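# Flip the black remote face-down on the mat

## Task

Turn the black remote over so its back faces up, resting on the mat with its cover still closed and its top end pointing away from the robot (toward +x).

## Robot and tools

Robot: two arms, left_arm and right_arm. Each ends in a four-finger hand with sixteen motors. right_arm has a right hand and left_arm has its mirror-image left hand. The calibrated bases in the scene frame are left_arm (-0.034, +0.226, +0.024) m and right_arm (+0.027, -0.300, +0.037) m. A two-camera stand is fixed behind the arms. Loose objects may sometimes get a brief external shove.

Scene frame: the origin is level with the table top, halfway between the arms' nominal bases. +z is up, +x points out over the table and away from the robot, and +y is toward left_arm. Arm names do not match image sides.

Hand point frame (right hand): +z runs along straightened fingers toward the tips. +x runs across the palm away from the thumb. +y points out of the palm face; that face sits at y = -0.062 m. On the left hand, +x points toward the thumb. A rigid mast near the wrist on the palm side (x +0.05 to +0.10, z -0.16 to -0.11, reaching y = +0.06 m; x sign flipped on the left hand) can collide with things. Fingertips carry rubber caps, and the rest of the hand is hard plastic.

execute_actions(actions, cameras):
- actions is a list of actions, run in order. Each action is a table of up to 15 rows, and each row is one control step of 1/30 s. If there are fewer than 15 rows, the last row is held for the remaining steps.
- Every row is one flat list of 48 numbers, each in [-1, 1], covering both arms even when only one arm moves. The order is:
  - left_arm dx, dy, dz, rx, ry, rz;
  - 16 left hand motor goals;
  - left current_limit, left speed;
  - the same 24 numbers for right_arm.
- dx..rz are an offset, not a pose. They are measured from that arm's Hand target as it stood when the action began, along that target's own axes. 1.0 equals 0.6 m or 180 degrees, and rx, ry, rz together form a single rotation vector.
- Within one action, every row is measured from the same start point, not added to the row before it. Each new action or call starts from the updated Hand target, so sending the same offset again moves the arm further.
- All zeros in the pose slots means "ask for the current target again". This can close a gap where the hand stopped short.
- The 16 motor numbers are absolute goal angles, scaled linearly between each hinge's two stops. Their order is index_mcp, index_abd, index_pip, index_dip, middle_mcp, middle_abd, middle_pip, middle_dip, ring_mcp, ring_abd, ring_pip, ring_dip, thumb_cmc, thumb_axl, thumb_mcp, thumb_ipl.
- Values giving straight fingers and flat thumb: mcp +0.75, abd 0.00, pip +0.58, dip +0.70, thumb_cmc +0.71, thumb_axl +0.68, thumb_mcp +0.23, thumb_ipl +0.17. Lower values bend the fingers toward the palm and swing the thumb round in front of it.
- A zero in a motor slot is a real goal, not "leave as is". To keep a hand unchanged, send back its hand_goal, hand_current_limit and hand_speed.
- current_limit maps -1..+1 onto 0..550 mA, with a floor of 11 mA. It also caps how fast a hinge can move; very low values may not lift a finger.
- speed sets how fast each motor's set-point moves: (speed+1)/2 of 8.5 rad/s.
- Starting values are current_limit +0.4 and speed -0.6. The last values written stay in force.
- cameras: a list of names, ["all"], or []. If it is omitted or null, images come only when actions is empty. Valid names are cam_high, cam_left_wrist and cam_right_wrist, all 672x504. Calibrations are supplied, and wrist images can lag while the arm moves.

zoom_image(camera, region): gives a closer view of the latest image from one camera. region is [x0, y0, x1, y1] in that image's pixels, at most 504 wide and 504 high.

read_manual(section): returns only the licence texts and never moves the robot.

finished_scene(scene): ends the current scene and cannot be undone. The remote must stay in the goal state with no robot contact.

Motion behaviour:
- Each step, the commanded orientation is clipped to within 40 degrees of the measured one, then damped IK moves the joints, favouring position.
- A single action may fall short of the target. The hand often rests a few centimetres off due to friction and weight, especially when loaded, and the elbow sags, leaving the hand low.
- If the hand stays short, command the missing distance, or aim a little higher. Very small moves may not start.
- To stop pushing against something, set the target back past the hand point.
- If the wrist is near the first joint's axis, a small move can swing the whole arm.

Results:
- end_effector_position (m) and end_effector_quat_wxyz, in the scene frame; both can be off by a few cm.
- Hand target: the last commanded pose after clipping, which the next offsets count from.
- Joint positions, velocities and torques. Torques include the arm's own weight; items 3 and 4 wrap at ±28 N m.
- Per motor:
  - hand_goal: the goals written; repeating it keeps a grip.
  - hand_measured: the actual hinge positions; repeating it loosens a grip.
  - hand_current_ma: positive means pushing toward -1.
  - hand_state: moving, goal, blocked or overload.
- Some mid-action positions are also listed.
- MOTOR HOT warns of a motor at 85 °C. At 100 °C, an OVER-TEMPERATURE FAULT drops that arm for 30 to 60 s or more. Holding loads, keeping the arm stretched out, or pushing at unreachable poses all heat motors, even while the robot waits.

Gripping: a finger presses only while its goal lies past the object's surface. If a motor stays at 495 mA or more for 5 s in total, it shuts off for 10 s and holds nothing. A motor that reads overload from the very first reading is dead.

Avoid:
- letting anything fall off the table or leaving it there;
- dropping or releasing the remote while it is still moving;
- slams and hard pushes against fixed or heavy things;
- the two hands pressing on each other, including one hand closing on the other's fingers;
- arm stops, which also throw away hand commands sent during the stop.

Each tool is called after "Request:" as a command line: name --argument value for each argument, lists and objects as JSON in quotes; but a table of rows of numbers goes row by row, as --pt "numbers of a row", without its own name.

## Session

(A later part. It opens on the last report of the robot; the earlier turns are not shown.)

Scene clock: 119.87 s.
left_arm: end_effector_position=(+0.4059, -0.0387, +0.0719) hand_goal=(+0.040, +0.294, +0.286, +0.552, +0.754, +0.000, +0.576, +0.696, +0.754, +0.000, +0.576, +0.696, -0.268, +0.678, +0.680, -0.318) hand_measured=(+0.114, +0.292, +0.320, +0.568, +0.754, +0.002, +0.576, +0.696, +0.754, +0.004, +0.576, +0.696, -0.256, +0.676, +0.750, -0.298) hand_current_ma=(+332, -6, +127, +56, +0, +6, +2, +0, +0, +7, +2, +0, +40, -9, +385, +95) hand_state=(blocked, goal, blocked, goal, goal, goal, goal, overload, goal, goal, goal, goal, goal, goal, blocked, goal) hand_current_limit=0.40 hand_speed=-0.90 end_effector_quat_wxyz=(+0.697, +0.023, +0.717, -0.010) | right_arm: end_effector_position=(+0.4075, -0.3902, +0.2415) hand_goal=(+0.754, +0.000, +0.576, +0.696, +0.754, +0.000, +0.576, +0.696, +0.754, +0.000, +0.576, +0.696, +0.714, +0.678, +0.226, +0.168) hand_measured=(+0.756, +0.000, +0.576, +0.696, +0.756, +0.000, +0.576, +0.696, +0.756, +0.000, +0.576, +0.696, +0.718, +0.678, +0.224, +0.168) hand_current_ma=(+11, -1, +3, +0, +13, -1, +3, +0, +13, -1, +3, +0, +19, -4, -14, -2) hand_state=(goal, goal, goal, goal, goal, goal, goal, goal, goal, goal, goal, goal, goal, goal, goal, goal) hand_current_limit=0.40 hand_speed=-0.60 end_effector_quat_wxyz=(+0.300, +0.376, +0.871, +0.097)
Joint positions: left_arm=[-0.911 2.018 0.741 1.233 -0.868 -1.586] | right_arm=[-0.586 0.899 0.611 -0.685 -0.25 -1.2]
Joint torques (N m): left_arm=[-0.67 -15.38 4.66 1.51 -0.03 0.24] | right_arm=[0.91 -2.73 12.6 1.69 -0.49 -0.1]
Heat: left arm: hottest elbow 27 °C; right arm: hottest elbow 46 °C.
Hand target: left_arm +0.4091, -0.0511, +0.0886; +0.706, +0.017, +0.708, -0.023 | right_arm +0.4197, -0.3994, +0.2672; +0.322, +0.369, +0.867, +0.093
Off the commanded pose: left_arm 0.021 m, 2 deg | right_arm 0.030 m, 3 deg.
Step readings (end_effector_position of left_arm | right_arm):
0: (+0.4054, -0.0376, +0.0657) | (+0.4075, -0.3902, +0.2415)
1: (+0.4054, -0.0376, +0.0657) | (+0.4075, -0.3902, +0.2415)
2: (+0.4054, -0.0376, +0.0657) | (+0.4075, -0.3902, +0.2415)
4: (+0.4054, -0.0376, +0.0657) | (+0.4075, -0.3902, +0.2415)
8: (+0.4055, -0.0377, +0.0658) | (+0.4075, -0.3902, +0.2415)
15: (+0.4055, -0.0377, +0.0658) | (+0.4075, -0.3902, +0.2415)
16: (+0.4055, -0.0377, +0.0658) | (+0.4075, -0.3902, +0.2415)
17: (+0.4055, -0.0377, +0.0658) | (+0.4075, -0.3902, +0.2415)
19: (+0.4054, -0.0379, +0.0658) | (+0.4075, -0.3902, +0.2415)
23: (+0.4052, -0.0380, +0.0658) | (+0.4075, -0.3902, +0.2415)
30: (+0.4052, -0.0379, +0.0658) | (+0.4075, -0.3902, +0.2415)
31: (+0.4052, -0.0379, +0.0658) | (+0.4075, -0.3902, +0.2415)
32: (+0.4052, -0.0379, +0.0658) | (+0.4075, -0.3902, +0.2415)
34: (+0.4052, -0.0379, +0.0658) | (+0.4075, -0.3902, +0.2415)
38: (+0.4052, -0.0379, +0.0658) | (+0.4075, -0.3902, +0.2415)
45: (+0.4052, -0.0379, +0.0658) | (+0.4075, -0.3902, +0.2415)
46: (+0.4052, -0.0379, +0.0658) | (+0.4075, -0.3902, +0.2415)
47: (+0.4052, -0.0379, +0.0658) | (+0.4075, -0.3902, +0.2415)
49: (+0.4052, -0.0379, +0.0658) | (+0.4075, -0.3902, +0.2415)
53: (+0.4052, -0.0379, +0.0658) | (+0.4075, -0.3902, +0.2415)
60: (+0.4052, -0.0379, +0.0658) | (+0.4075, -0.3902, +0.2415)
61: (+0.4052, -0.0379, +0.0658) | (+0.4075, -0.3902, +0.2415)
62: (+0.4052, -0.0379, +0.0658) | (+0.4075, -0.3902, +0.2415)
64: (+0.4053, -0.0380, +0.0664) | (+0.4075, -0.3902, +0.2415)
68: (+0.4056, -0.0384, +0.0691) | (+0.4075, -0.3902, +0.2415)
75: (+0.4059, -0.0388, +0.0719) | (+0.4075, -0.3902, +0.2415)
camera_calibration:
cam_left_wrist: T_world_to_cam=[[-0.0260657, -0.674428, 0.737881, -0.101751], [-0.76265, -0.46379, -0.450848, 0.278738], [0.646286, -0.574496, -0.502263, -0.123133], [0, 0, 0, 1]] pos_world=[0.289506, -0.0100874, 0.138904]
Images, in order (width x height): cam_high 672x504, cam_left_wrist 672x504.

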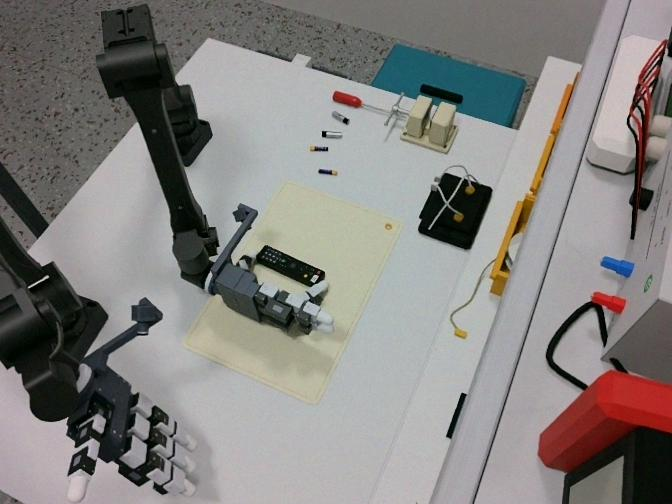

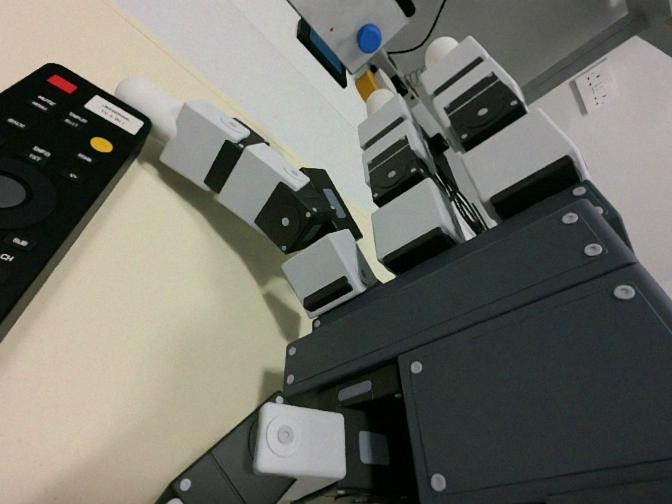

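Request:
execute_actions --actions '[[[-0.0144,0.0045,0,0,0,-0.0167,0.04,0.294,0.285,0.551,0.754,0,0.576,0.696,0.754,0,0.576,0.696,-0.269,0.678,0.68,-0.319,0.4,-0.9,0,0,0,0,0,0,0.754,0,0.576,0.696,0.754,0,0.576,0.696,0.754,0,0.576,0.696,0.714,0.678,0.226,0.168,0.4,-0.6]],[[-0.0144,0.0045,0,0,0,-0.0167,0.04,0.294,0.285,0.551,0.754,0,0.576,0.696,0.754,0,0.576,0.696,-0.269,0.678,0.68,-0.319,0.4,-0.9,0,0,0,0,0,0,0.754,0,0.576,0.696,0.754,0,0.576,0.696,0.754,0,0.576,0.696,0.714,0.678,0.226,0.168,0.4,-0.6]]]' --cameras '["cam_high","cam_left_wrist"]'

Request:
zoom_image --camera "cam_high" --region '[230, 210, 350, 300]'

Request:
zoom_image --camera "cam_left_wrist" --region '[0, 30, 300, 255]'

Scene clock: 121.80 s.
left_arm: end_effector_position=(+0.4074, -0.0442, +0.0978) hand_goal=(+0.040, +0.294, +0.286, +0.552, +0.754, +0.000, +0.576, +0.696, +0.754, +0.000, +0.576, +0.696, -0.268, +0.678, +0.680, -0.318) hand_measured=(+0.058, +0.290, +0.298, +0.560, +0.754, +0.002, +0.576, +0.696, +0.754, +0.004, +0.576, +0.696, -0.252, +0.676, +0.692, -0.308) hand_current_ma=(+68, -8, +39, +25, +0, +6, +2, +0, +0, +7, +2, +0, +54, -9, +57, +42) hand_state=(goal, goal, goal, goal, goal, goal, goal, overload, goal, goal, goal, goal, goal, goal, goal, goal) hand_current_limit=0.40 hand_speed=-0.90 end_effector_quat_wxyz=(+0.701, -0.013, +0.711, -0.053) | right_arm: end_effector_position=(+0.4075, -0.3902, +0.2415) hand_goal=(+0.754, +0.000, +0.576, +0.696, +0.754, +0.000, +0.576, +0.696, +0.754, +0.000, +0.576, +0.696, +0.714, +0.678, +0.226, +0.168) hand_measured=(+0.756, +0.000, +0.576, +0.696, +0.756, +0.000, +0.576, +0.696, +0.756, +0.000, +0.576, +0.696, +0.718, +0.678, +0.224, +0.168) hand_current_ma=(+11, -1, +3, +0, +13, -1, +3, +0, +13, -1, +3, +0, +19, -4, -14, -2) hand_state=(goal, goal, goal, goal, goal, goal, goal, goal, goal, goal, goal, goal, goal, goal, goal, goal) hand_current_limit=0.40 hand_speed=-0.60 end_effector_quat_wxyz=(+0.300, +0.376, +0.871, +0.097)
Joint positions: left_arm=[-0.911 1.925 0.734 1.176 -0.859 -1.676] | right_arm=[-0.586 0.899 0.611 -0.685 -0.25 -1.2]
Joint torques (N m): left_arm=[0.62 -14.33 4.08 1.37 0.15 0.1] | right_arm=[0.38 -2.61 12.64 1.76 -0.51 -0.11]
Heat: left arm: hottest elbow 27 °C; right arm: hottest elbow 46 °C.
Hand target: left_arm +0.4095, -0.0451, +0.1057; +0.704, -0.021, +0.708, -0.060 | right_arm +0.4197, -0.3994, +0.2672; +0.322, +0.369, +0.867, +0.093
Off the commanded pose: left_arm 0.008 m, 1 deg | right_arm 0.030 m, 3 deg.
Step readings (end_effector_position of left_arm | right_arm):
0: (+0.4059, -0.0387, +0.0719) | (+0.4075, -0.3902, +0.2415)
1: (+0.4059, -0.0388, +0.0719) | (+0.4075, -0.3902, +0.2415)
2: (+0.4059, -0.0388, +0.0720) | (+0.4075, -0.3902, +0.2415)
4: (+0.4061, -0.0393, +0.0737) | (+0.4075, -0.3902, +0.2415)
8: (+0.4070, -0.0409, +0.0819) | (+0.4075, -0.3902, +0.2415)
15: (+0.4076, -0.0421, +0.0871) | (+0.4075, -0.3902, +0.2415)
16: (+0.4076, -0.0422, +0.0869) | (+0.4075, -0.3902, +0.2415)
17: (+0.4077, -0.0425, +0.0868) | (+0.4075, -0.3902, +0.2415)
19: (+0.4076, -0.0430, +0.0875) | (+0.4075, -0.3902, +0.2415)
23: (+0.4069, -0.0428, +0.0922) | (+0.4075, -0.3902, +0.2415)
30: (+0.4075, -0.0442, +0.0981) | (+0.4075, -0.3902, +0.2415)
camera_calibration:
cam_left_wrist: T_world_to_cam=[[-0.040384, -0.58741, 0.808281, -0.121738], [-0.761217, -0.505919, -0.405703, 0.282245], [0.647239, -0.631661, -0.426715, -0.12462], [0, 0, 0, 1]] pos_world=[0.290592, -0.00743478, 0.159728]
Images, in order (width x height): cam_high 672x504, cam_left_wrist 672x504.

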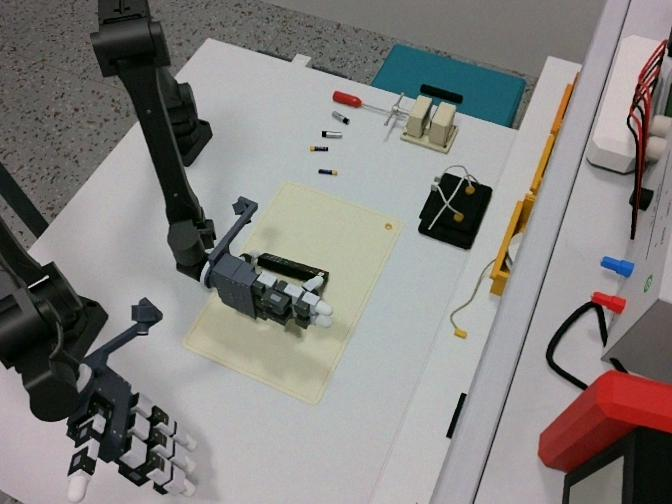

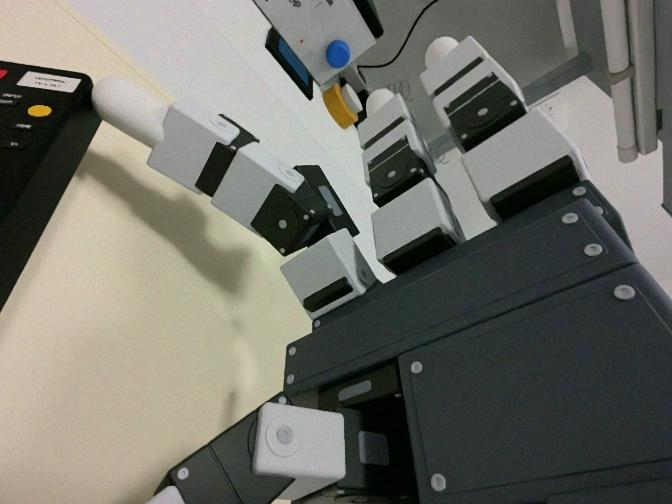

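Scaled by 4.200.

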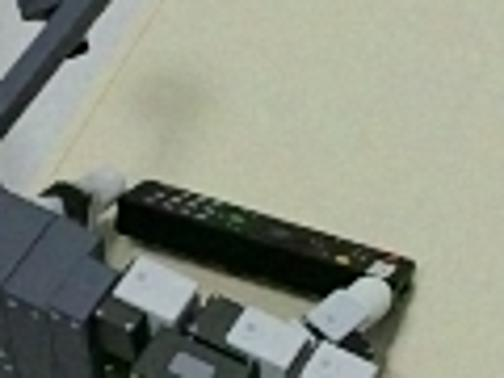

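Scaled by 1.680.

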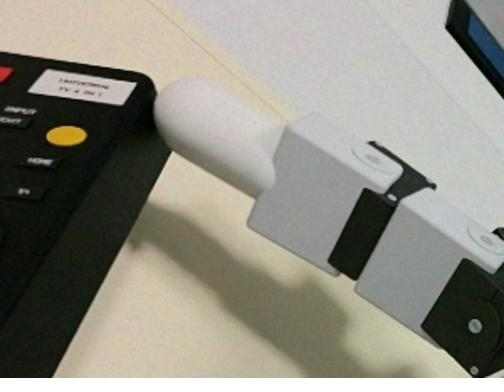

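Request:
execute_actions --actions '[[[0.012,0.008,0,0,0,0,0.056,0.294,0.298,0.56,0.754,0,0.576,0.696,0.754,0,0.576,0.696,-0.269,0.678,0.69,-0.308,0.4,-0.9,0,0,0,0,0,0,0.754,0,0.576,0.696,0.754,0,0.576,0.696,0.754,0,0.576,0.696,0.714,0.678,0.226,0.168,0.4,-0.6]],[[0.006,0.01,0,0,0,0,0.056,0.294,0.298,0.56,0.754,0,0.576,0.696,0.754,0,0.576,0.696,-0.269,0.678,0.69,-0.308,0.4,-0.9,0,0,0,0,0,0,0.754,0,0.576,0.696,0.754,0,0.576,0.696,0.754,0,0.576,0.696,0.714,0.678,0.226,0.168,0.4,-0.6]]]' --cameras '["cam_high","cam_left_wrist"]'

Request:
zoom_image --camera "cam_high" --region '[230, 210, 350, 300]'

Request:
zoom_image --camera "cam_left_wrist" --region '[0, 30, 300, 255]'

Scene clock: 123.80 s.
left_arm: end_effector_position=(+0.4061, -0.0388, +0.0945) hand_goal=(+0.056, +0.294, +0.298, +0.560, +0.754, +0.000, +0.576, +0.696, +0.754, +0.000, +0.576, +0.696, -0.268, +0.678, +0.690, -0.308) hand_measured=(+0.058, +0.296, +0.300, +0.560, +0.754, +0.002, +0.576, +0.696, +0.754, +0.004, +0.576, +0.696, -0.252, +0.676, +0.692, -0.308) hand_current_ma=(+6, +3, +3, +1, +0, +6, +2, +0, +0, +7, +2, +0, +54, -9, +4, +2) hand_state=(goal, goal, goal, goal, goal, goal, goal, overload, goal, goal, goal, goal, goal, goal, goal, goal) hand_current_limit=0.40 hand_speed=-0.90 end_effector_quat_wxyz=(+0.700, -0.010, +0.712, -0.054) | right_arm: end_effector_position=(+0.4075, -0.3902, +0.2415) hand_goal=(+0.754, +0.000, +0.576, +0.696, +0.754, +0.000, +0.576, +0.696, +0.754, +0.000, +0.576, +0.696, +0.714, +0.678, +0.226, +0.168) hand_measured=(+0.756, +0.000, +0.576, +0.696, +0.756, +0.000, +0.576, +0.696, +0.756, +0.000, +0.576, +0.696, +0.718, +0.678, +0.224, +0.168) hand_current_ma=(+11, -1, +3, +0, +13, -1, +3, +0, +13, -1, +3, +0, +19, -4, -14, -2) hand_state=(goal, goal, goal, goal, goal, goal, goal, goal, goal, goal, goal, goal, goal, goal, goal, goal) hand_current_limit=0.40 hand_speed=-0.60 end_effector_quat_wxyz=(+0.300, +0.376, +0.871, +0.097)
Joint positions: left_arm=[-0.905 1.925 0.716 1.187 -0.846 -1.678] | right_arm=[-0.586 0.899 0.611 -0.685 -0.25 -1.2]
Joint torques (N m): left_arm=[1.14 -11.87 3.84 2.69 0.15 0.09] | right_arm=[0.38 -3.02 12.64 1.83 -0.44 -0.1]
Heat: left arm: hottest elbow 27 °C; right arm: hottest elbow 46 °C.
Hand target: left_arm +0.4100, -0.0355, +0.0938; +0.704, -0.021, +0.708, -0.060 | right_arm +0.4197, -0.3994, +0.2672; +0.322, +0.369, +0.867, +0.093
Off the commanded pose: left_arm 0.005 m, 2 deg | right_arm 0.030 m, 3 deg.
Step readings (end_effector_position of left_arm | right_arm):
0: (+0.4074, -0.0442, +0.0978) | (+0.4075, -0.3902, +0.2415)
1: (+0.4074, -0.0442, +0.0978) | (+0.4075, -0.3902, +0.2415)
2: (+0.4075, -0.0443, +0.0978) | (+0.4075, -0.3902, +0.2415)
4: (+0.4076, -0.0446, +0.0977) | (+0.4075, -0.3902, +0.2415)
8: (+0.4073, -0.0446, +0.0971) | (+0.4075, -0.3902, +0.2415)
15: (+0.4064, -0.0434, +0.0961) | (+0.4075, -0.3902, +0.2415)
16: (+0.4064, -0.0434, +0.0961) | (+0.4075, -0.3902, +0.2415)
17: (+0.4064, -0.0435, +0.0960) | (+0.4075, -0.3902, +0.2415)
19: (+0.4062, -0.0431, +0.0956) | (+0.4075, -0.3902, +0.2415)
23: (+0.4055, -0.0403, +0.0945) | (+0.4075, -0.3902, +0.2415)
30: (+0.4061, -0.0388, +0.0944) | (+0.4075, -0.3902, +0.2415)
camera_calibration:
cam_left_wrist: T_world_to_cam=[[-0.0410514, -0.589129, 0.806996, -0.115674], [-0.766036, -0.499992, -0.403976, 0.284622], [0.641486, -0.634771, -0.430769, -0.119109], [0, 0, 0, 1]] pos_world=[0.289688, -0.00144529, 0.157021]
Images, in order (width x height): cam_high 672x504, cam_left_wrist 672x504.

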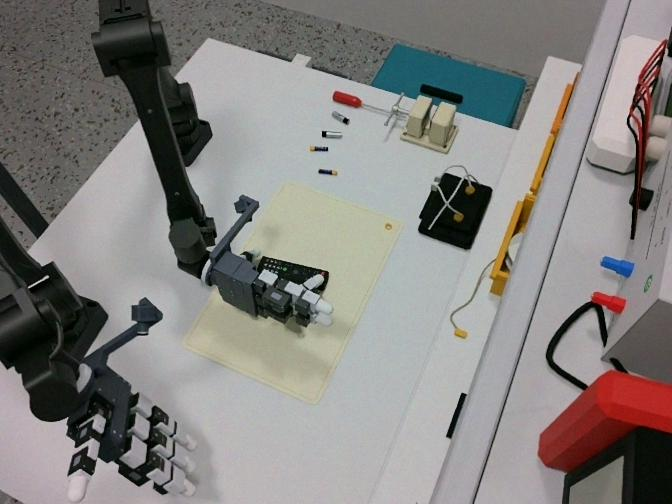

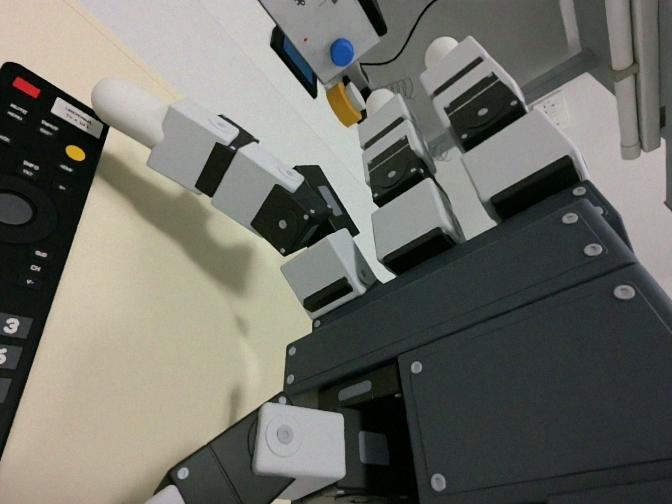

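Scaled by 4.200.

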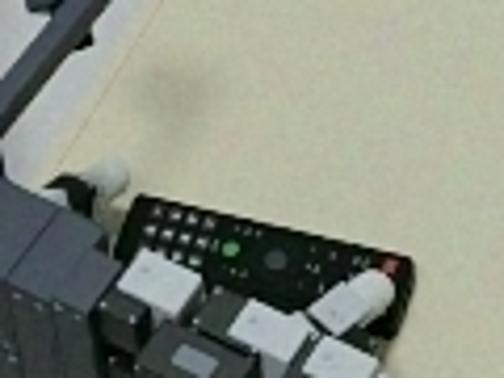

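Scaled by 1.680.

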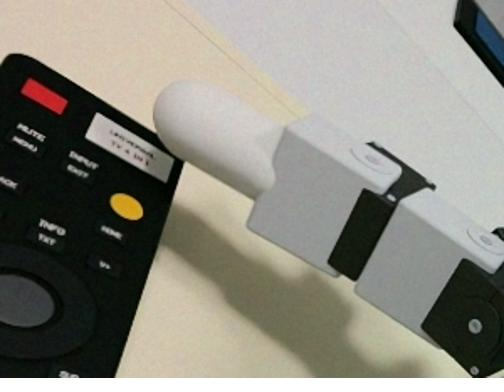

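Request:
execute_actions --actions '[[[-0.01,-0.02,0,0,0,0,0.233,0.294,0.285,0.551,0.754,0,0.576,0.696,0.754,0,0.576,0.696,-0.269,0.678,0.865,-0.319,0.4,-0.7,0,0,0,0,0,0,0.754,0,0.576,0.696,0.754,0,0.576,0.696,0.754,0,0.576,0.696,0.714,0.678,0.226,0.168,0.4,-0.6]],[[-0.004,-0.009,0,0,0,0.0334,0.233,0.294,0.285,0.551,0.754,0,0.576,0.696,0.754,0,0.576,0.696,-0.269,0.678,0.865,-0.319,0.4,-0.7,0,0,0,0,0,0,0.754,0,0.576,0.696,0.754,0,0.576,0.696,0.754,0,0.576,0.696,0.714,0.678,0.226,0.168,0.4,-0.6]],[[0,0,0,0,0,0,0.233,0.294,0.285,0.551,0.754,0,0.576,0.696,0.754,0,0.576,0.696,-0.269,0.678,0.865,-0.319,0.4,-0.7,0,0,0,0,0,0,0.754,0,0.576,0.696,0.754,0,0.576,0.696,0.754,0,0.576,0.696,0.714,0.678,0.226,0.168,0.4,-0.6]]]' --cameras '["cam_high","cam_left_wrist"]'

Request:
zoom_image --camera "cam_high" --region '[230, 210, 350, 300]'

Request:
zoom_image --camera "cam_left_wrist" --region '[0, 30, 300, 255]'

Scene clock: 132.83 s.
left_arm: end_effector_position=(+0.4053, -0.0382, +0.0991) hand_goal=(+0.234, +0.294, +0.286, +0.552, +0.754, +0.000, +0.576, +0.696, +0.754, +0.000, +0.576, +0.696, -0.268, +0.678, +0.866, -0.318) hand_measured=(+0.232, +0.296, +0.288, +0.554, +0.754, +0.002, +0.576, +0.696, +0.754, +0.004, +0.576, +0.696, -0.252, +0.676, +0.862, -0.316) hand_current_ma=(-7, +3, +7, +8, +0, +6, +2, +0, +0, +7, +2, +0, +52, -9, -17, +7) hand_state=(goal, goal, goal, goal, goal, goal, goal, overload, goal, goal, goal, goal, goal, goal, goal, goal) hand_current_limit=0.40 hand_speed=-0.70 end_effector_quat_wxyz=(+0.701, +0.015, +0.713, -0.018) | right_arm: end_effector_position=(+0.4075, -0.3902, +0.2415) hand_goal=(+0.754, +0.000, +0.576, +0.696, +0.754, +0.000, +0.576, +0.696, +0.754, +0.000, +0.576, +0.696, +0.714, +0.678, +0.226, +0.168) hand_measured=(+0.756, +0.000, +0.576, +0.696, +0.756, +0.000, +0.576, +0.696, +0.756, +0.000, +0.576, +0.696, +0.718, +0.678, +0.224, +0.168) hand_current_ma=(+11, -1, +3, +0, +13, -1, +3, +0, +13, -1, +3, +0, +19, -4, -14, -2) hand_state=(goal, goal, goal, goal, goal, goal, goal, goal, goal, goal, goal, goal, goal, goal, goal, goal) hand_current_limit=0.40 hand_speed=-0.60 end_effector_quat_wxyz=(+0.300, +0.376, +0.871, +0.097)
Joint positions: left_arm=[-0.911 1.936 0.728 1.183 -0.868 -1.595] | right_arm=[-0.586 0.899 0.611 -0.685 -0.25 -1.2]
Joint torques (N m): left_arm=[-0.62 -12.16 6.09 1.68 -0.07 0.32] | right_arm=[0.67 -2.37 12.55 1.66 -0.49 -0.11]
Heat: left arm: hottest elbow 27 °C; right arm: hottest elbow 46 °C.
Hand target: left_arm +0.4091, -0.0520, +0.1041; +0.706, +0.016, +0.708, -0.023 | right_arm +0.4197, -0.3994, +0.2672; +0.322, +0.369, +0.867, +0.093
Off the commanded pose: left_arm 0.015 m, 1 deg | right_arm 0.030 m, 3 deg.
Step readings (end_effector_position of left_arm | right_arm):
0: (+0.4061, -0.0388, +0.0945) | (+0.4075, -0.3902, +0.2415)
1: (+0.4061, -0.0388, +0.0945) | (+0.4075, -0.3902, +0.2415)
2: (+0.4061, -0.0388, +0.0945) | (+0.4075, -0.3902, +0.2415)
4: (+0.4058, -0.0382, +0.0945) | (+0.4075, -0.3902, +0.2415)
8: (+0.4055, -0.0374, +0.0945) | (+0.4075, -0.3902, +0.2415)
15: (+0.4054, -0.0371, +0.0943) | (+0.4075, -0.3902, +0.2415)
16: (+0.4053, -0.0370, +0.0942) | (+0.4075, -0.3902, +0.2415)
17: (+0.4052, -0.0366, +0.0944) | (+0.4075, -0.3902, +0.2415)
19: (+0.4045, -0.0360, +0.0954) | (+0.4075, -0.3902, +0.2415)
23: (+0.4049, -0.0376, +0.0979) | (+0.4075, -0.3902, +0.2415)
30: (+0.4053, -0.0385, +0.0986) | (+0.4075, -0.3902, +0.2415)
31: (+0.4053, -0.0384, +0.0986) | (+0.4075, -0.3902, +0.2415)
32: (+0.4053, -0.0384, +0.0985) | (+0.4075, -0.3902, +0.2415)
34: (+0.4053, -0.0383, +0.0987) | (+0.4075, -0.3902, +0.2415)
38: (+0.4053, -0.0382, +0.0989) | (+0.4075, -0.3902, +0.2415)
45: (+0.4053, -0.0382, +0.0991) | (+0.4075, -0.3902, +0.2415)
camera_calibration:
cam_left_wrist: T_world_to_cam=[[-0.034247, -0.657334, 0.752821, -0.119007], [-0.757907, -0.473929, -0.448295, 0.288186], [0.651463, -0.585921, -0.481967, -0.113373], [0, 0, 0, 1]] pos_world=[0.288201, -0.00807574, 0.164141]
Images, in order (width x height): cam_high 672x504, cam_left_wrist 672x504.

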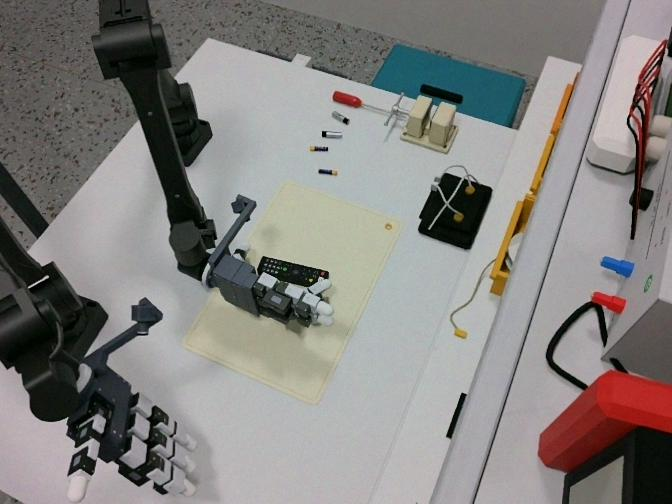

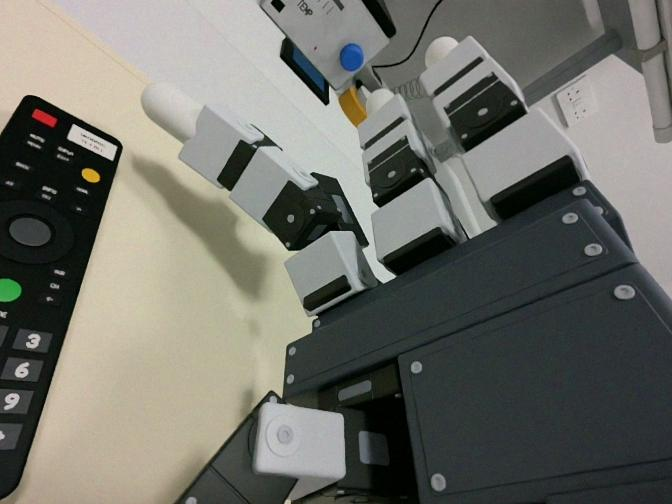

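Scaled by 4.200.

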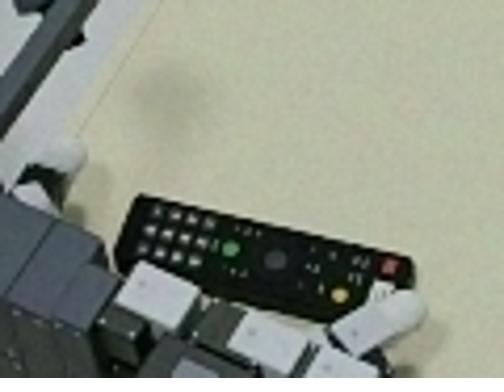

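Scaled by 1.680.

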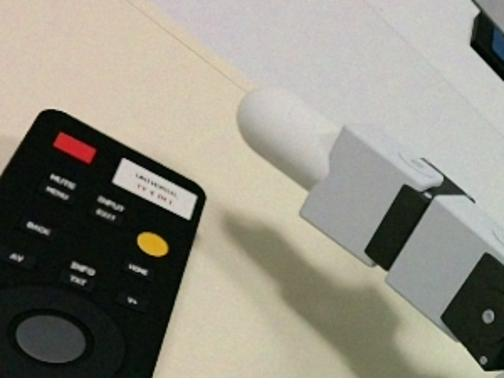

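Request:
execute_actions --actions '[[[0.0125,0.0042,0.0165,-0.0339,0,0,0.233,0.294,0.285,0.551,0.754,0,0.576,0.696,0.754,0,0.576,0.696,-0.269,0.678,0.865,-0.319,0.4,-0.7,0,0,0,0,0,0,0.754,0,0.576,0.696,0.754,0,0.576,0.696,0.754,0,0.576,0.696,0.714,0.678,0.226,0.168,0.4,-0.6]],[[0.0125,0.0025,0.0168,-0.0339,0,0,0.233,0.294,0.285,0.551,0.754,0,0.576,0.696,0.754,0,0.576,0.696,-0.269,0.678,0.865,-0.319,0.4,-0.7,0,0,0,0,0,0,0.754,0,0.576,0.696,0.754,0,0.576,0.696,0.754,0,0.576,0.696,0.714,0.678,0.226,0.168,0.4,-0.6]],[[0,0,0,0,0,0,0.233,0.294,0.285,0.551,0.754,0,0.576,0.696,0.754,0,0.576,0.696,-0.269,0.678,0.865,-0.319,0.4,-0.7,0,0,0,0,0,0,0.754,0,0.576,0.696,0.754,0,0.576,0.696,0.754,0,0.576,0.696,0.714,0.678,0.226,0.168,0.4,-0.6]]]' --cameras '["cam_high","cam_left_wrist"]'

Request:
zoom_image --camera "cam_high" --region '[230, 210, 350, 300]'

Request:
zoom_image --camera "cam_left_wrist" --region '[0, 30, 300, 255]'

Scene clock: 135.83 s.
left_arm: end_effector_position=(+0.4188, -0.0447, +0.0842) hand_goal=(+0.234, +0.294, +0.286, +0.552, +0.754, +0.000, +0.576, +0.696, +0.754, +0.000, +0.576, +0.696, -0.268, +0.678, +0.866, -0.318) hand_measured=(+0.234, +0.296, +0.288, +0.554, +0.754, +0.002, +0.576, +0.696, +0.754, +0.004, +0.576, +0.696, -0.254, +0.676, +0.862, -0.316) hand_current_ma=(-2, +3, +6, +7, +0, +6, +2, +0, +0, +7, +2, +0, +51, -9, -14, +7) hand_state=(goal, goal, goal, goal, goal, goal, goal, overload, goal, goal, goal, goal, goal, goal, goal, goal) hand_current_limit=0.40 hand_speed=-0.70 end_effector_quat_wxyz=(+0.701, -0.051, +0.710, +0.050) | right_arm: end_effector_position=(+0.4075, -0.3902, +0.2415) hand_goal=(+0.754, +0.000, +0.576, +0.696, +0.754, +0.000, +0.576, +0.696, +0.754, +0.000, +0.576, +0.696, +0.714, +0.678, +0.226, +0.168) hand_measured=(+0.756, +0.000, +0.576, +0.696, +0.756, +0.000, +0.576, +0.696, +0.756, +0.000, +0.576, +0.696, +0.718, +0.678, +0.224, +0.168) hand_current_ma=(+11, -1, +3, +0, +13, -1, +3, +0, +13, -1, +3, +0, +19, -4, -14, -2) hand_state=(goal, goal, goal, goal, goal, goal, goal, goal, goal, goal, goal, goal, goal, goal, goal, goal) hand_current_limit=0.40 hand_speed=-0.60 end_effector_quat_wxyz=(+0.300, +0.376, +0.871, +0.097)
Joint positions: left_arm=[-0.909 2.04 0.877 1.136 -1.055 -1.594] | right_arm=[-0.586 0.899 0.611 -0.685 -0.25 -1.2]
Joint torques (N m): left_arm=[0.97 -13.86 6.43 1.17 -0.12 0.26] | right_arm=[0.62 -2.61 12.72 1.8 -0.48 -0.14]
Heat: left arm: hottest elbow 27 °C; right arm: hottest elbow 46 °C.
Hand target: left_arm +0.4291, -0.0481, +0.0891; +0.704, -0.059, +0.706, +0.053 | right_arm +0.4197, -0.3994, +0.2672; +0.322, +0.369, +0.867, +0.093
Off the commanded pose: left_arm 0.012 m, 1 deg | right_arm 0.030 m, 3 deg.
Step readings (end_effector_position of left_arm | right_arm):
0: (+0.4053, -0.0382, +0.0991) | (+0.4075, -0.3902, +0.2415)
1: (+0.4052, -0.0379, +0.0990) | (+0.4075, -0.3902, +0.2415)
2: (+0.4047, -0.0359, +0.0992) | (+0.4075, -0.3902, +0.2415)
4: (+0.4056, -0.0347, +0.0983) | (+0.4075, -0.3902, +0.2415)
8: (+0.4116, -0.0409, +0.0936) | (+0.4075, -0.3902, +0.2415)
15: (+0.4122, -0.0412, +0.0912) | (+0.4075, -0.3902, +0.2415)
16: (+0.4121, -0.0409, +0.0914) | (+0.4075, -0.3902, +0.2415)
17: (+0.4114, -0.0391, +0.0913) | (+0.4075, -0.3902, +0.2415)
19: (+0.4119, -0.0385, +0.0905) | (+0.4075, -0.3902, +0.2415)
23: (+0.4180, -0.0451, +0.0865) | (+0.4075, -0.3902, +0.2415)
30: (+0.4188, -0.0448, +0.0842) | (+0.4075, -0.3902, +0.2415)
31: (+0.4188, -0.0447, +0.0842) | (+0.4075, -0.3902, +0.2415)
32: (+0.4188, -0.0447, +0.0842) | (+0.4075, -0.3902, +0.2415)
34: (+0.4188, -0.0447, +0.0842) | (+0.4075, -0.3902, +0.2415)
38: (+0.4188, -0.0447, +0.0842) | (+0.4075, -0.3902, +0.2415)
45: (+0.4188, -0.0447, +0.0842) | (+0.4075, -0.3902, +0.2415)
camera_calibration:
cam_left_wrist: T_world_to_cam=[[0.0877361, -0.655264, 0.750288, -0.162331], [-0.653915, -0.606073, -0.452847, 0.239682], [0.751464, -0.450893, -0.481661, -0.168981], [0, 0, 0, 1]] pos_world=[0.297957, -0.0372973, 0.148943]
Images, in order (width x height): cam_high 672x504, cam_left_wrist 672x504.

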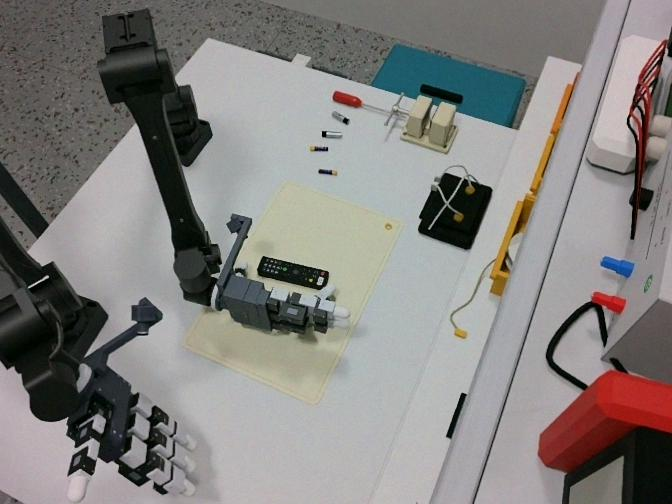

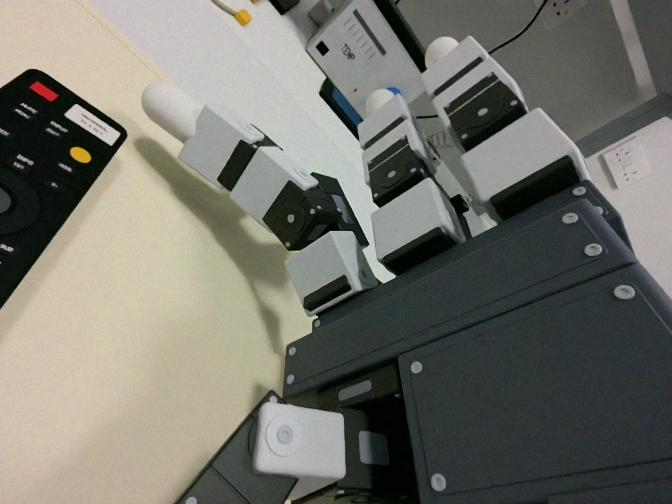

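Scaled by 4.200.

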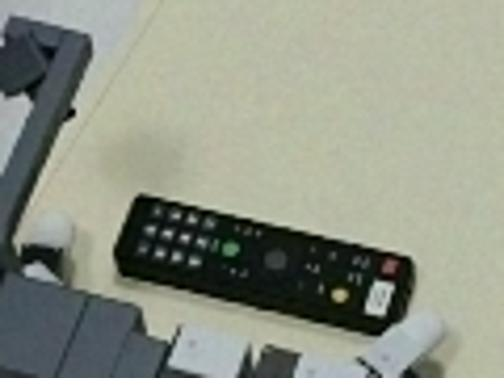

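Scaled by 1.680.

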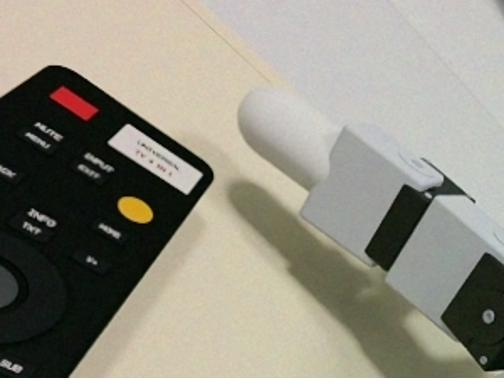

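Request:
execute_actions --actions '[[[0.0154,0.0034,0.0056,0,0,0,0.233,0.294,0.285,0.551,0.754,0,0.576,0.696,0.754,0,0.576,0.696,-0.269,0.678,0.865,-0.319,0.4,-0.7,0,0,0,0,0,0,0.754,0,0.576,0.696,0.754,0,0.576,0.696,0.754,0,0.576,0.696,0.714,0.678,0.226,0.168,0.4,-0.6]],[[0.0154,0.0034,0.0056,0,0,0,0.233,0.294,0.285,0.551,0.754,0,0.576,0.696,0.754,0,0.576,0.696,-0.269,0.678,0.865,-0.319,0.4,-0.7,0,0,0,0,0,0,0.754,0,0.576,0.696,0.754,0,0.576,0.696,0.754,0,0.576,0.696,0.714,0.678,0.226,0.168,0.4,-0.6]],[[0,0,0,0,0,0,0.14,0.294,0.285,0.551,0.754,0,0.576,0.696,0.754,0,0.576,0.696,-0.285,0.678,0.81,-0.319,0.4,-0.8,0,0,0,0,0,0,0.754,0,0.576,0.696,0.754,0,0.576,0.696,0.754,0,0.576,0.696,0.714,0.678,0.226,0.168,0.4,-0.6]]]' --cameras '["cam_high","cam_left_wrist"]'

Request:
zoom_image --camera "cam_high" --region '[230, 210, 350, 300]'

Request:
zoom_image --camera "cam_left_wrist" --region '[0, 30, 300, 255]'

Scene clock: 138.50 s.
left_arm: end_effector_position=(+0.4240, -0.0393, +0.0654) hand_goal=(+0.140, +0.294, +0.286, +0.552, +0.754, +0.000, +0.576, +0.696, +0.754, +0.000, +0.576, +0.696, -0.284, +0.678, +0.810, -0.318) hand_measured=(+0.152, +0.294, +0.286, +0.554, +0.754, +0.002, +0.576, +0.696, +0.754, +0.004, +0.576, +0.696, -0.268, +0.676, +0.812, -0.316) hand_current_ma=(+40, +0, +2, +6, +0, +6, +2, +0, +0, +7, +2, +0, +57, -9, +4, +7) hand_state=(goal, goal, goal, goal, goal, goal, goal, overload, goal, goal, goal, goal, goal, goal, goal, goal) hand_current_limit=0.40 hand_speed=-0.80 end_effector_quat_wxyz=(+0.695, -0.045, +0.715, +0.060) | right_arm: end_effector_position=(+0.4075, -0.3902, +0.2415) hand_goal=(+0.754, +0.000, +0.576, +0.696, +0.754, +0.000, +0.576, +0.696, +0.754, +0.000, +0.576, +0.696, +0.714, +0.678, +0.226, +0.168) hand_measured=(+0.756, +0.000, +0.576, +0.696, +0.756, +0.000, +0.576, +0.696, +0.756, +0.000, +0.576, +0.696, +0.718, +0.678, +0.224, +0.168) hand_current_ma=(+11, -1, +3, +0, +13, -1, +3, +0, +13, -1, +3, +0, +19, -4, -14, -2) hand_state=(goal, goal, goal, goal, goal, goal, goal, goal, goal, goal, goal, goal, goal, goal, goal, goal) hand_current_limit=0.40 hand_speed=-0.60 end_effector_quat_wxyz=(+0.300, +0.376, +0.871, +0.097)
Joint positions: left_arm=[-0.894 2.087 0.887 1.148 -1.045 -1.593] | right_arm=[-0.586 0.899 0.611 -0.685 -0.25 -1.2]
Joint torques (N m): left_arm=[0.67 -13.92 5.93 2.5 0.12 0.21] | right_arm=[0.62 -2.32 12.67 1.84 -0.49 -0.11]
Heat: left arm: hottest elbow 27 °C; right arm: hottest elbow 47 °C.
Hand target: left_arm +0.4350, -0.0432, +0.0705; +0.704, -0.058, +0.706, +0.053 | right_arm +0.4197, -0.3994, +0.2672; +0.322, +0.369, +0.867, +0.093
Off the commanded pose: left_arm 0.013 m, 2 deg | right_arm 0.030 m, 3 deg.
Step readings (end_effector_position of left_arm | right_arm):
0: (+0.4188, -0.0447, +0.0842) | (+0.4075, -0.3902, +0.2415)
1: (+0.4188, -0.0445, +0.0840) | (+0.4075, -0.3902, +0.2415)
2: (+0.4188, -0.0444, +0.0838) | (+0.4075, -0.3902, +0.2415)
4: (+0.4194, -0.0443, +0.0825) | (+0.4075, -0.3902, +0.2415)
8: (+0.4206, -0.0422, +0.0767) | (+0.4075, -0.3902, +0.2415)
15: (+0.4210, -0.0405, +0.0729) | (+0.4075, -0.3902, +0.2415)
16: (+0.4210, -0.0406, +0.0729) | (+0.4075, -0.3902, +0.2415)
17: (+0.4212, -0.0406, +0.0725) | (+0.4075, -0.3902, +0.2415)
19: (+0.4221, -0.0411, +0.0716) | (+0.4075, -0.3902, +0.2415)
23: (+0.4235, -0.0399, +0.0670) | (+0.4075, -0.3902, +0.2415)
30: (+0.4239, -0.0392, +0.0654) | (+0.4075, -0.3902, +0.2415)
31: (+0.4239, -0.0392, +0.0654) | (+0.4075, -0.3902, +0.2415)
32: (+0.4239, -0.0393, +0.0654) | (+0.4075, -0.3902, +0.2415)
34: (+0.4239, -0.0393, +0.0654) | (+0.4075, -0.3902, +0.2415)
38: (+0.4240, -0.0393, +0.0654) | (+0.4075, -0.3902, +0.2415)
45: (+0.4240, -0.0393, +0.0654) | (+0.4075, -0.3902, +0.2415)
camera_calibration:
cam_left_wrist: T_world_to_cam=[[0.10407, -0.670768, 0.73433, -0.151681], [-0.657748, -0.600237, -0.455064, 0.239806], [0.746014, -0.435645, -0.503663, -0.175135], [0, 0, 0, 1]] pos_world=[0.30417, -0.034099, 0.132302]
Images, in order (width x height): cam_high 672x504, cam_left_wrist 672x504.

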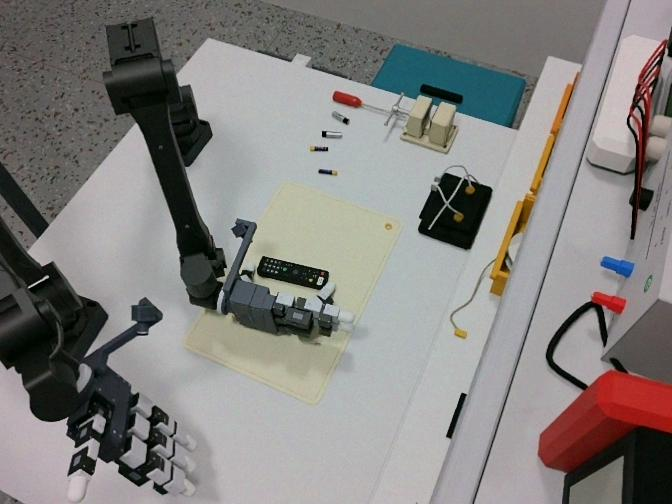

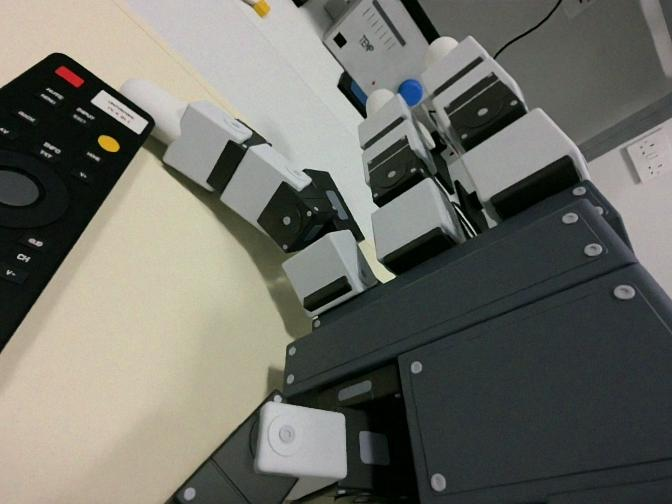

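Scaled by 4.200.

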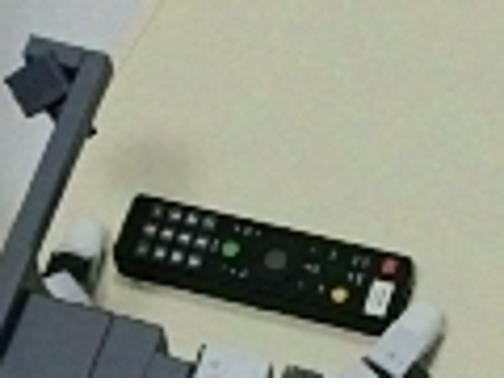

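Scaled by 1.680.

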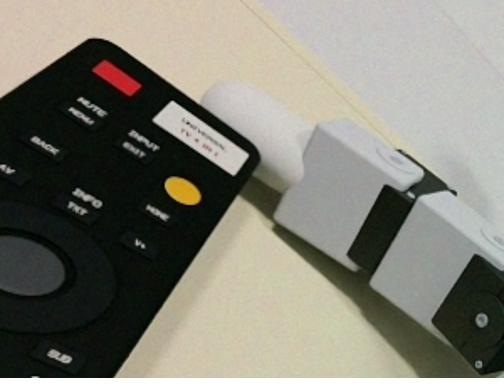

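Request:
execute_actions --actions '[[[0,0,0,0,0,0,0.09,0.294,0.285,0.551,0.754,0,0.576,0.696,0.754,0,0.576,0.696,-0.285,0.678,0.78,-0.319,0.6,-0.9,0,0,0,0,0,0,0.754,0,0.576,0.696,0.754,0,0.576,0.696,0.754,0,0.576,0.696,0.714,0.678,0.226,0.168,0.4,-0.6]],[[0,0,0,0,0,0,0.02,0.294,0.27,0.54,0.754,0,0.576,0.696,0.754,0,0.576,0.696,-0.285,0.678,0.72,-0.33,0.7,-0.9,0,0,0,0,0,0,0.754,0,0.576,0.696,0.754,0,0.576,0.696,0.754,0,0.576,0.696,0.714,0.678,0.226,0.168,0.4,-0.6]],[[0,0,0,0,0,0,-0.02,0.294,0.25,0.52,0.754,0,0.576,0.696,0.754,0,0.576,0.696,-0.285,0.678,0.68,-0.34,0.7,-0.9,0,0,0,0,0,0,0.754,0,0.576,0.696,0.754,0,0.576,0.696,0.754,0,0.576,0.696,0.714,0.678,0.226,0.168,0.4,-0.6]],[[-0.014,0,0,0,0,0,-0.02,0.294,0.25,0.52,0.754,0,0.576,0.696,0.754,0,0.576,0.696,-0.285,0.678,0.68,-0.34,0.7,-0.9,0,0,0,0,0,0,0.754,0,0.576,0.696,0.754,0,0.576,0.696,0.754,0,0.576,0.696,0.714,0.678,0.226,0.168,0.4,-0.6]],[[-0.010,0.006,0,0,0,0,-0.02,0.294,0.25,0.52,0.754,0,0.576,0.696,0.754,0,0.576,0.696,-0.285,0.678,0.68,-0.34,0.7,-0.9,0,0,0,0,0,0,0.754,0,0.576,0.696,0.754,0,0.576,0.696,0.754,0,0.576,0.696,0.714,0.678,0.226,0.168,0.4,-0.6]]]' --cameras '["cam_high","cam_left_wrist"]'

Request:
zoom_image --camera "cam_high" --region '[230, 210, 350, 300]'

Request:
zoom_image --camera "cam_left_wrist" --region '[0, 30, 300, 255]'

Scene clock: 142.03 s.
left_arm: end_effector_position=(+0.4254, -0.0381, +0.0664) hand_goal=(-0.020, +0.294, +0.250, +0.520, +0.754, +0.000, +0.576, +0.696, +0.754, +0.000, +0.576, +0.696, -0.284, +0.678, +0.680, -0.340) hand_measured=(+0.118, +0.290, +0.296, +0.554, +0.754, +0.002, +0.576, +0.696, +0.754, +0.004, +0.576, +0.696, -0.270, +0.676, +0.774, -0.314) hand_current_ma=(+467, -7, +182, +128, +0, +6, +2, +0, +0, +7, +2, +0, +50, -9, +468, +127) hand_state=(blocked, goal, blocked, blocked, goal, goal, goal, overload, goal, goal, goal, goal, goal, goal, blocked, blocked) hand_current_limit=0.70 hand_speed=-0.90 end_effector_quat_wxyz=(+0.696, -0.046, +0.714, +0.060) | right_arm: end_effector_position=(+0.4075, -0.3902, +0.2415) hand_goal=(+0.754, +0.000, +0.576, +0.696, +0.754, +0.000, +0.576, +0.696, +0.754, +0.000, +0.576, +0.696, +0.714, +0.678, +0.226, +0.168) hand_measured=(+0.756, +0.000, +0.576, +0.696, +0.756, +0.000, +0.576, +0.696, +0.756, +0.000, +0.576, +0.696, +0.718, +0.678, +0.224, +0.168) hand_current_ma=(+11, -1, +3, +0, +13, -1, +3, +0, +13, -1, +3, +0, +19, -4, -14, -2) hand_state=(goal, goal, goal, goal, goal, goal, goal, goal, goal, goal, goal, goal, goal, goal, goal, goal) hand_current_limit=0.40 hand_speed=-0.60 end_effector_quat_wxyz=(+0.300, +0.376, +0.871, +0.097)
Joint positions: left_arm=[-0.89 2.084 0.887 1.148 -1.043 -1.593] | right_arm=[-0.586 0.899 0.611 -0.685 -0.25 -1.2]
Joint torques (N m): left_arm=[1.2 -16.79 4.82 1.44 0.17 0.26] | right_arm=[0.73 -3.02 12.7 1.62 -0.46 -0.1]
Heat: left arm: hottest elbow 27 °C; right arm: hottest elbow 47 °C.
Hand target: left_arm +0.4345, -0.0393, +0.0848; +0.704, -0.059, +0.706, +0.053 | right_arm +0.4197, -0.3994, +0.2672; +0.322, +0.369, +0.867, +0.093
Off the commanded pose: left_arm 0.021 m, 2 deg | right_arm 0.030 m, 3 deg.
Step readings (end_effector_position of left_arm | right_arm):
0: (+0.4240, -0.0393, +0.0654) | (+0.4075, -0.3902, +0.2415)
1: (+0.4240, -0.0393, +0.0654) | (+0.4075, -0.3902, +0.2415)
2: (+0.4240, -0.0394, +0.0654) | (+0.4075, -0.3902, +0.2415)
4: (+0.4242, -0.0393, +0.0654) | (+0.4075, -0.3902, +0.2415)
8: (+0.4242, -0.0393, +0.0654) | (+0.4075, -0.3902, +0.2415)
15: (+0.4242, -0.0393, +0.0654) | (+0.4075, -0.3902, +0.2415)
16: (+0.4242, -0.0393, +0.0654) | (+0.4075, -0.3902, +0.2415)
17: (+0.4242, -0.0393, +0.0654) | (+0.4075, -0.3902, +0.2415)
19: (+0.4242, -0.0393, +0.0654) | (+0.4075, -0.3902, +0.2415)
23: (+0.4242, -0.0393, +0.0654) | (+0.4075, -0.3902, +0.2415)
30: (+0.4242, -0.0393, +0.0654) | (+0.4075, -0.3902, +0.2415)
31: (+0.4242, -0.0393, +0.0654) | (+0.4075, -0.3902, +0.2415)
32: (+0.4242, -0.0393, +0.0654) | (+0.4075, -0.3902, +0.2415)
34: (+0.4242, -0.0393, +0.0654) | (+0.4075, -0.3902, +0.2415)
38: (+0.4242, -0.0393, +0.0652) | (+0.4075, -0.3902, +0.2415)
45: (+0.4242, -0.0393, +0.0652) | (+0.4075, -0.3902, +0.2415)
46: (+0.4242, -0.0393, +0.0652) | (+0.4075, -0.3902, +0.2415)
47: (+0.4242, -0.0393, +0.0652) | (+0.4075, -0.3902, +0.2415)
49: (+0.4242, -0.0393, +0.0652) | (+0.4075, -0.3902, +0.2415)
53: (+0.4242, -0.0393, +0.0652) | (+0.4075, -0.3902, +0.2415)
60: (+0.4242, -0.0393, +0.0652) | (+0.4075, -0.3902, +0.2415)
61: (+0.4242, -0.0393, +0.0652) | (+0.4075, -0.3902, +0.2415)
62: (+0.4242, -0.0393, +0.0652) | (+0.4075, -0.3902, +0.2415)
64: (+0.4243, -0.0391, +0.0652) | (+0.4075, -0.3902, +0.2415)
68: (+0.4247, -0.0390, +0.0655) | (+0.4075, -0.3902, +0.2415)
75: (+0.4254, -0.0381, +0.0664) | (+0.4075, -0.3902, +0.2415)
camera_calibration:
cam_left_wrist: T_world_to_cam=[[0.104108, -0.66924, 0.735717, -0.151885], [-0.65626, -0.602064, -0.454799, 0.241184], [0.747318, -0.435474, -0.501875, -0.1758], [0, 0, 0, 1]] pos_world=[0.305471, -0.0329958, 0.133205]
Images, in order (width x height): cam_high 672x504, cam_left_wrist 672x504.

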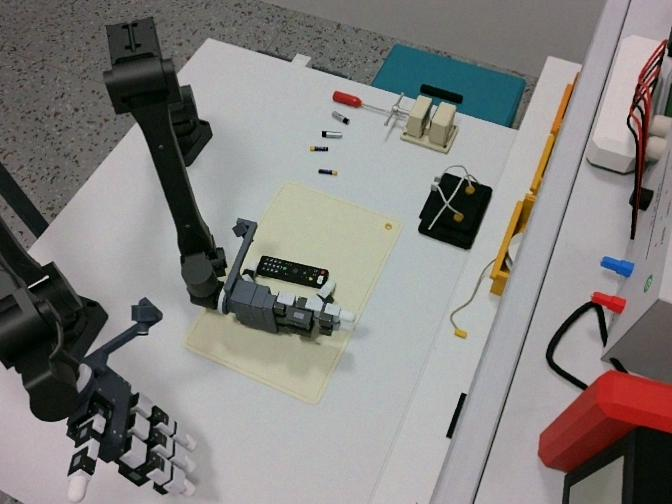

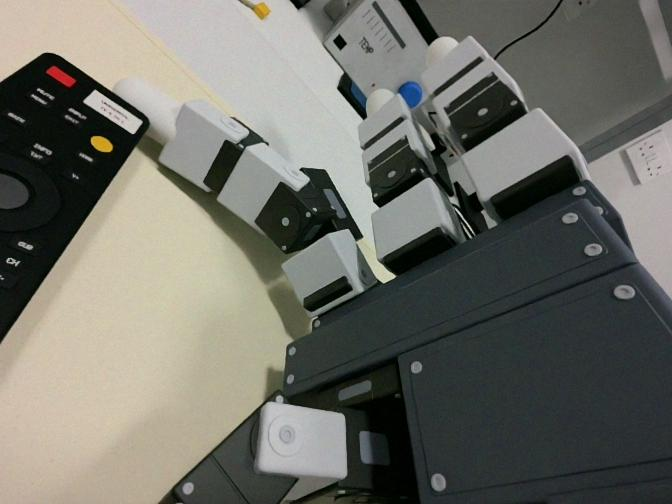

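Scaled by 4.200.

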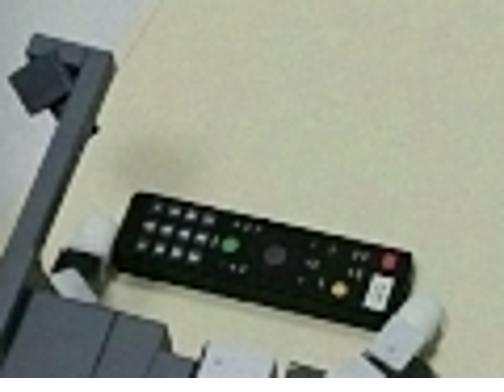

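Scaled by 1.680.

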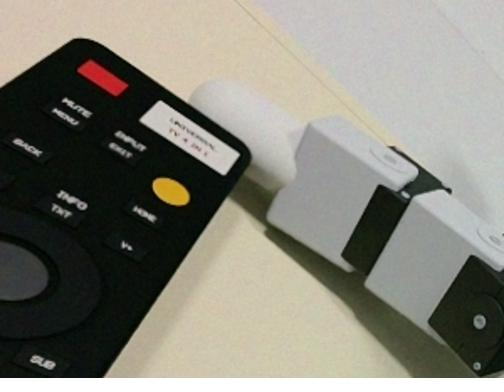

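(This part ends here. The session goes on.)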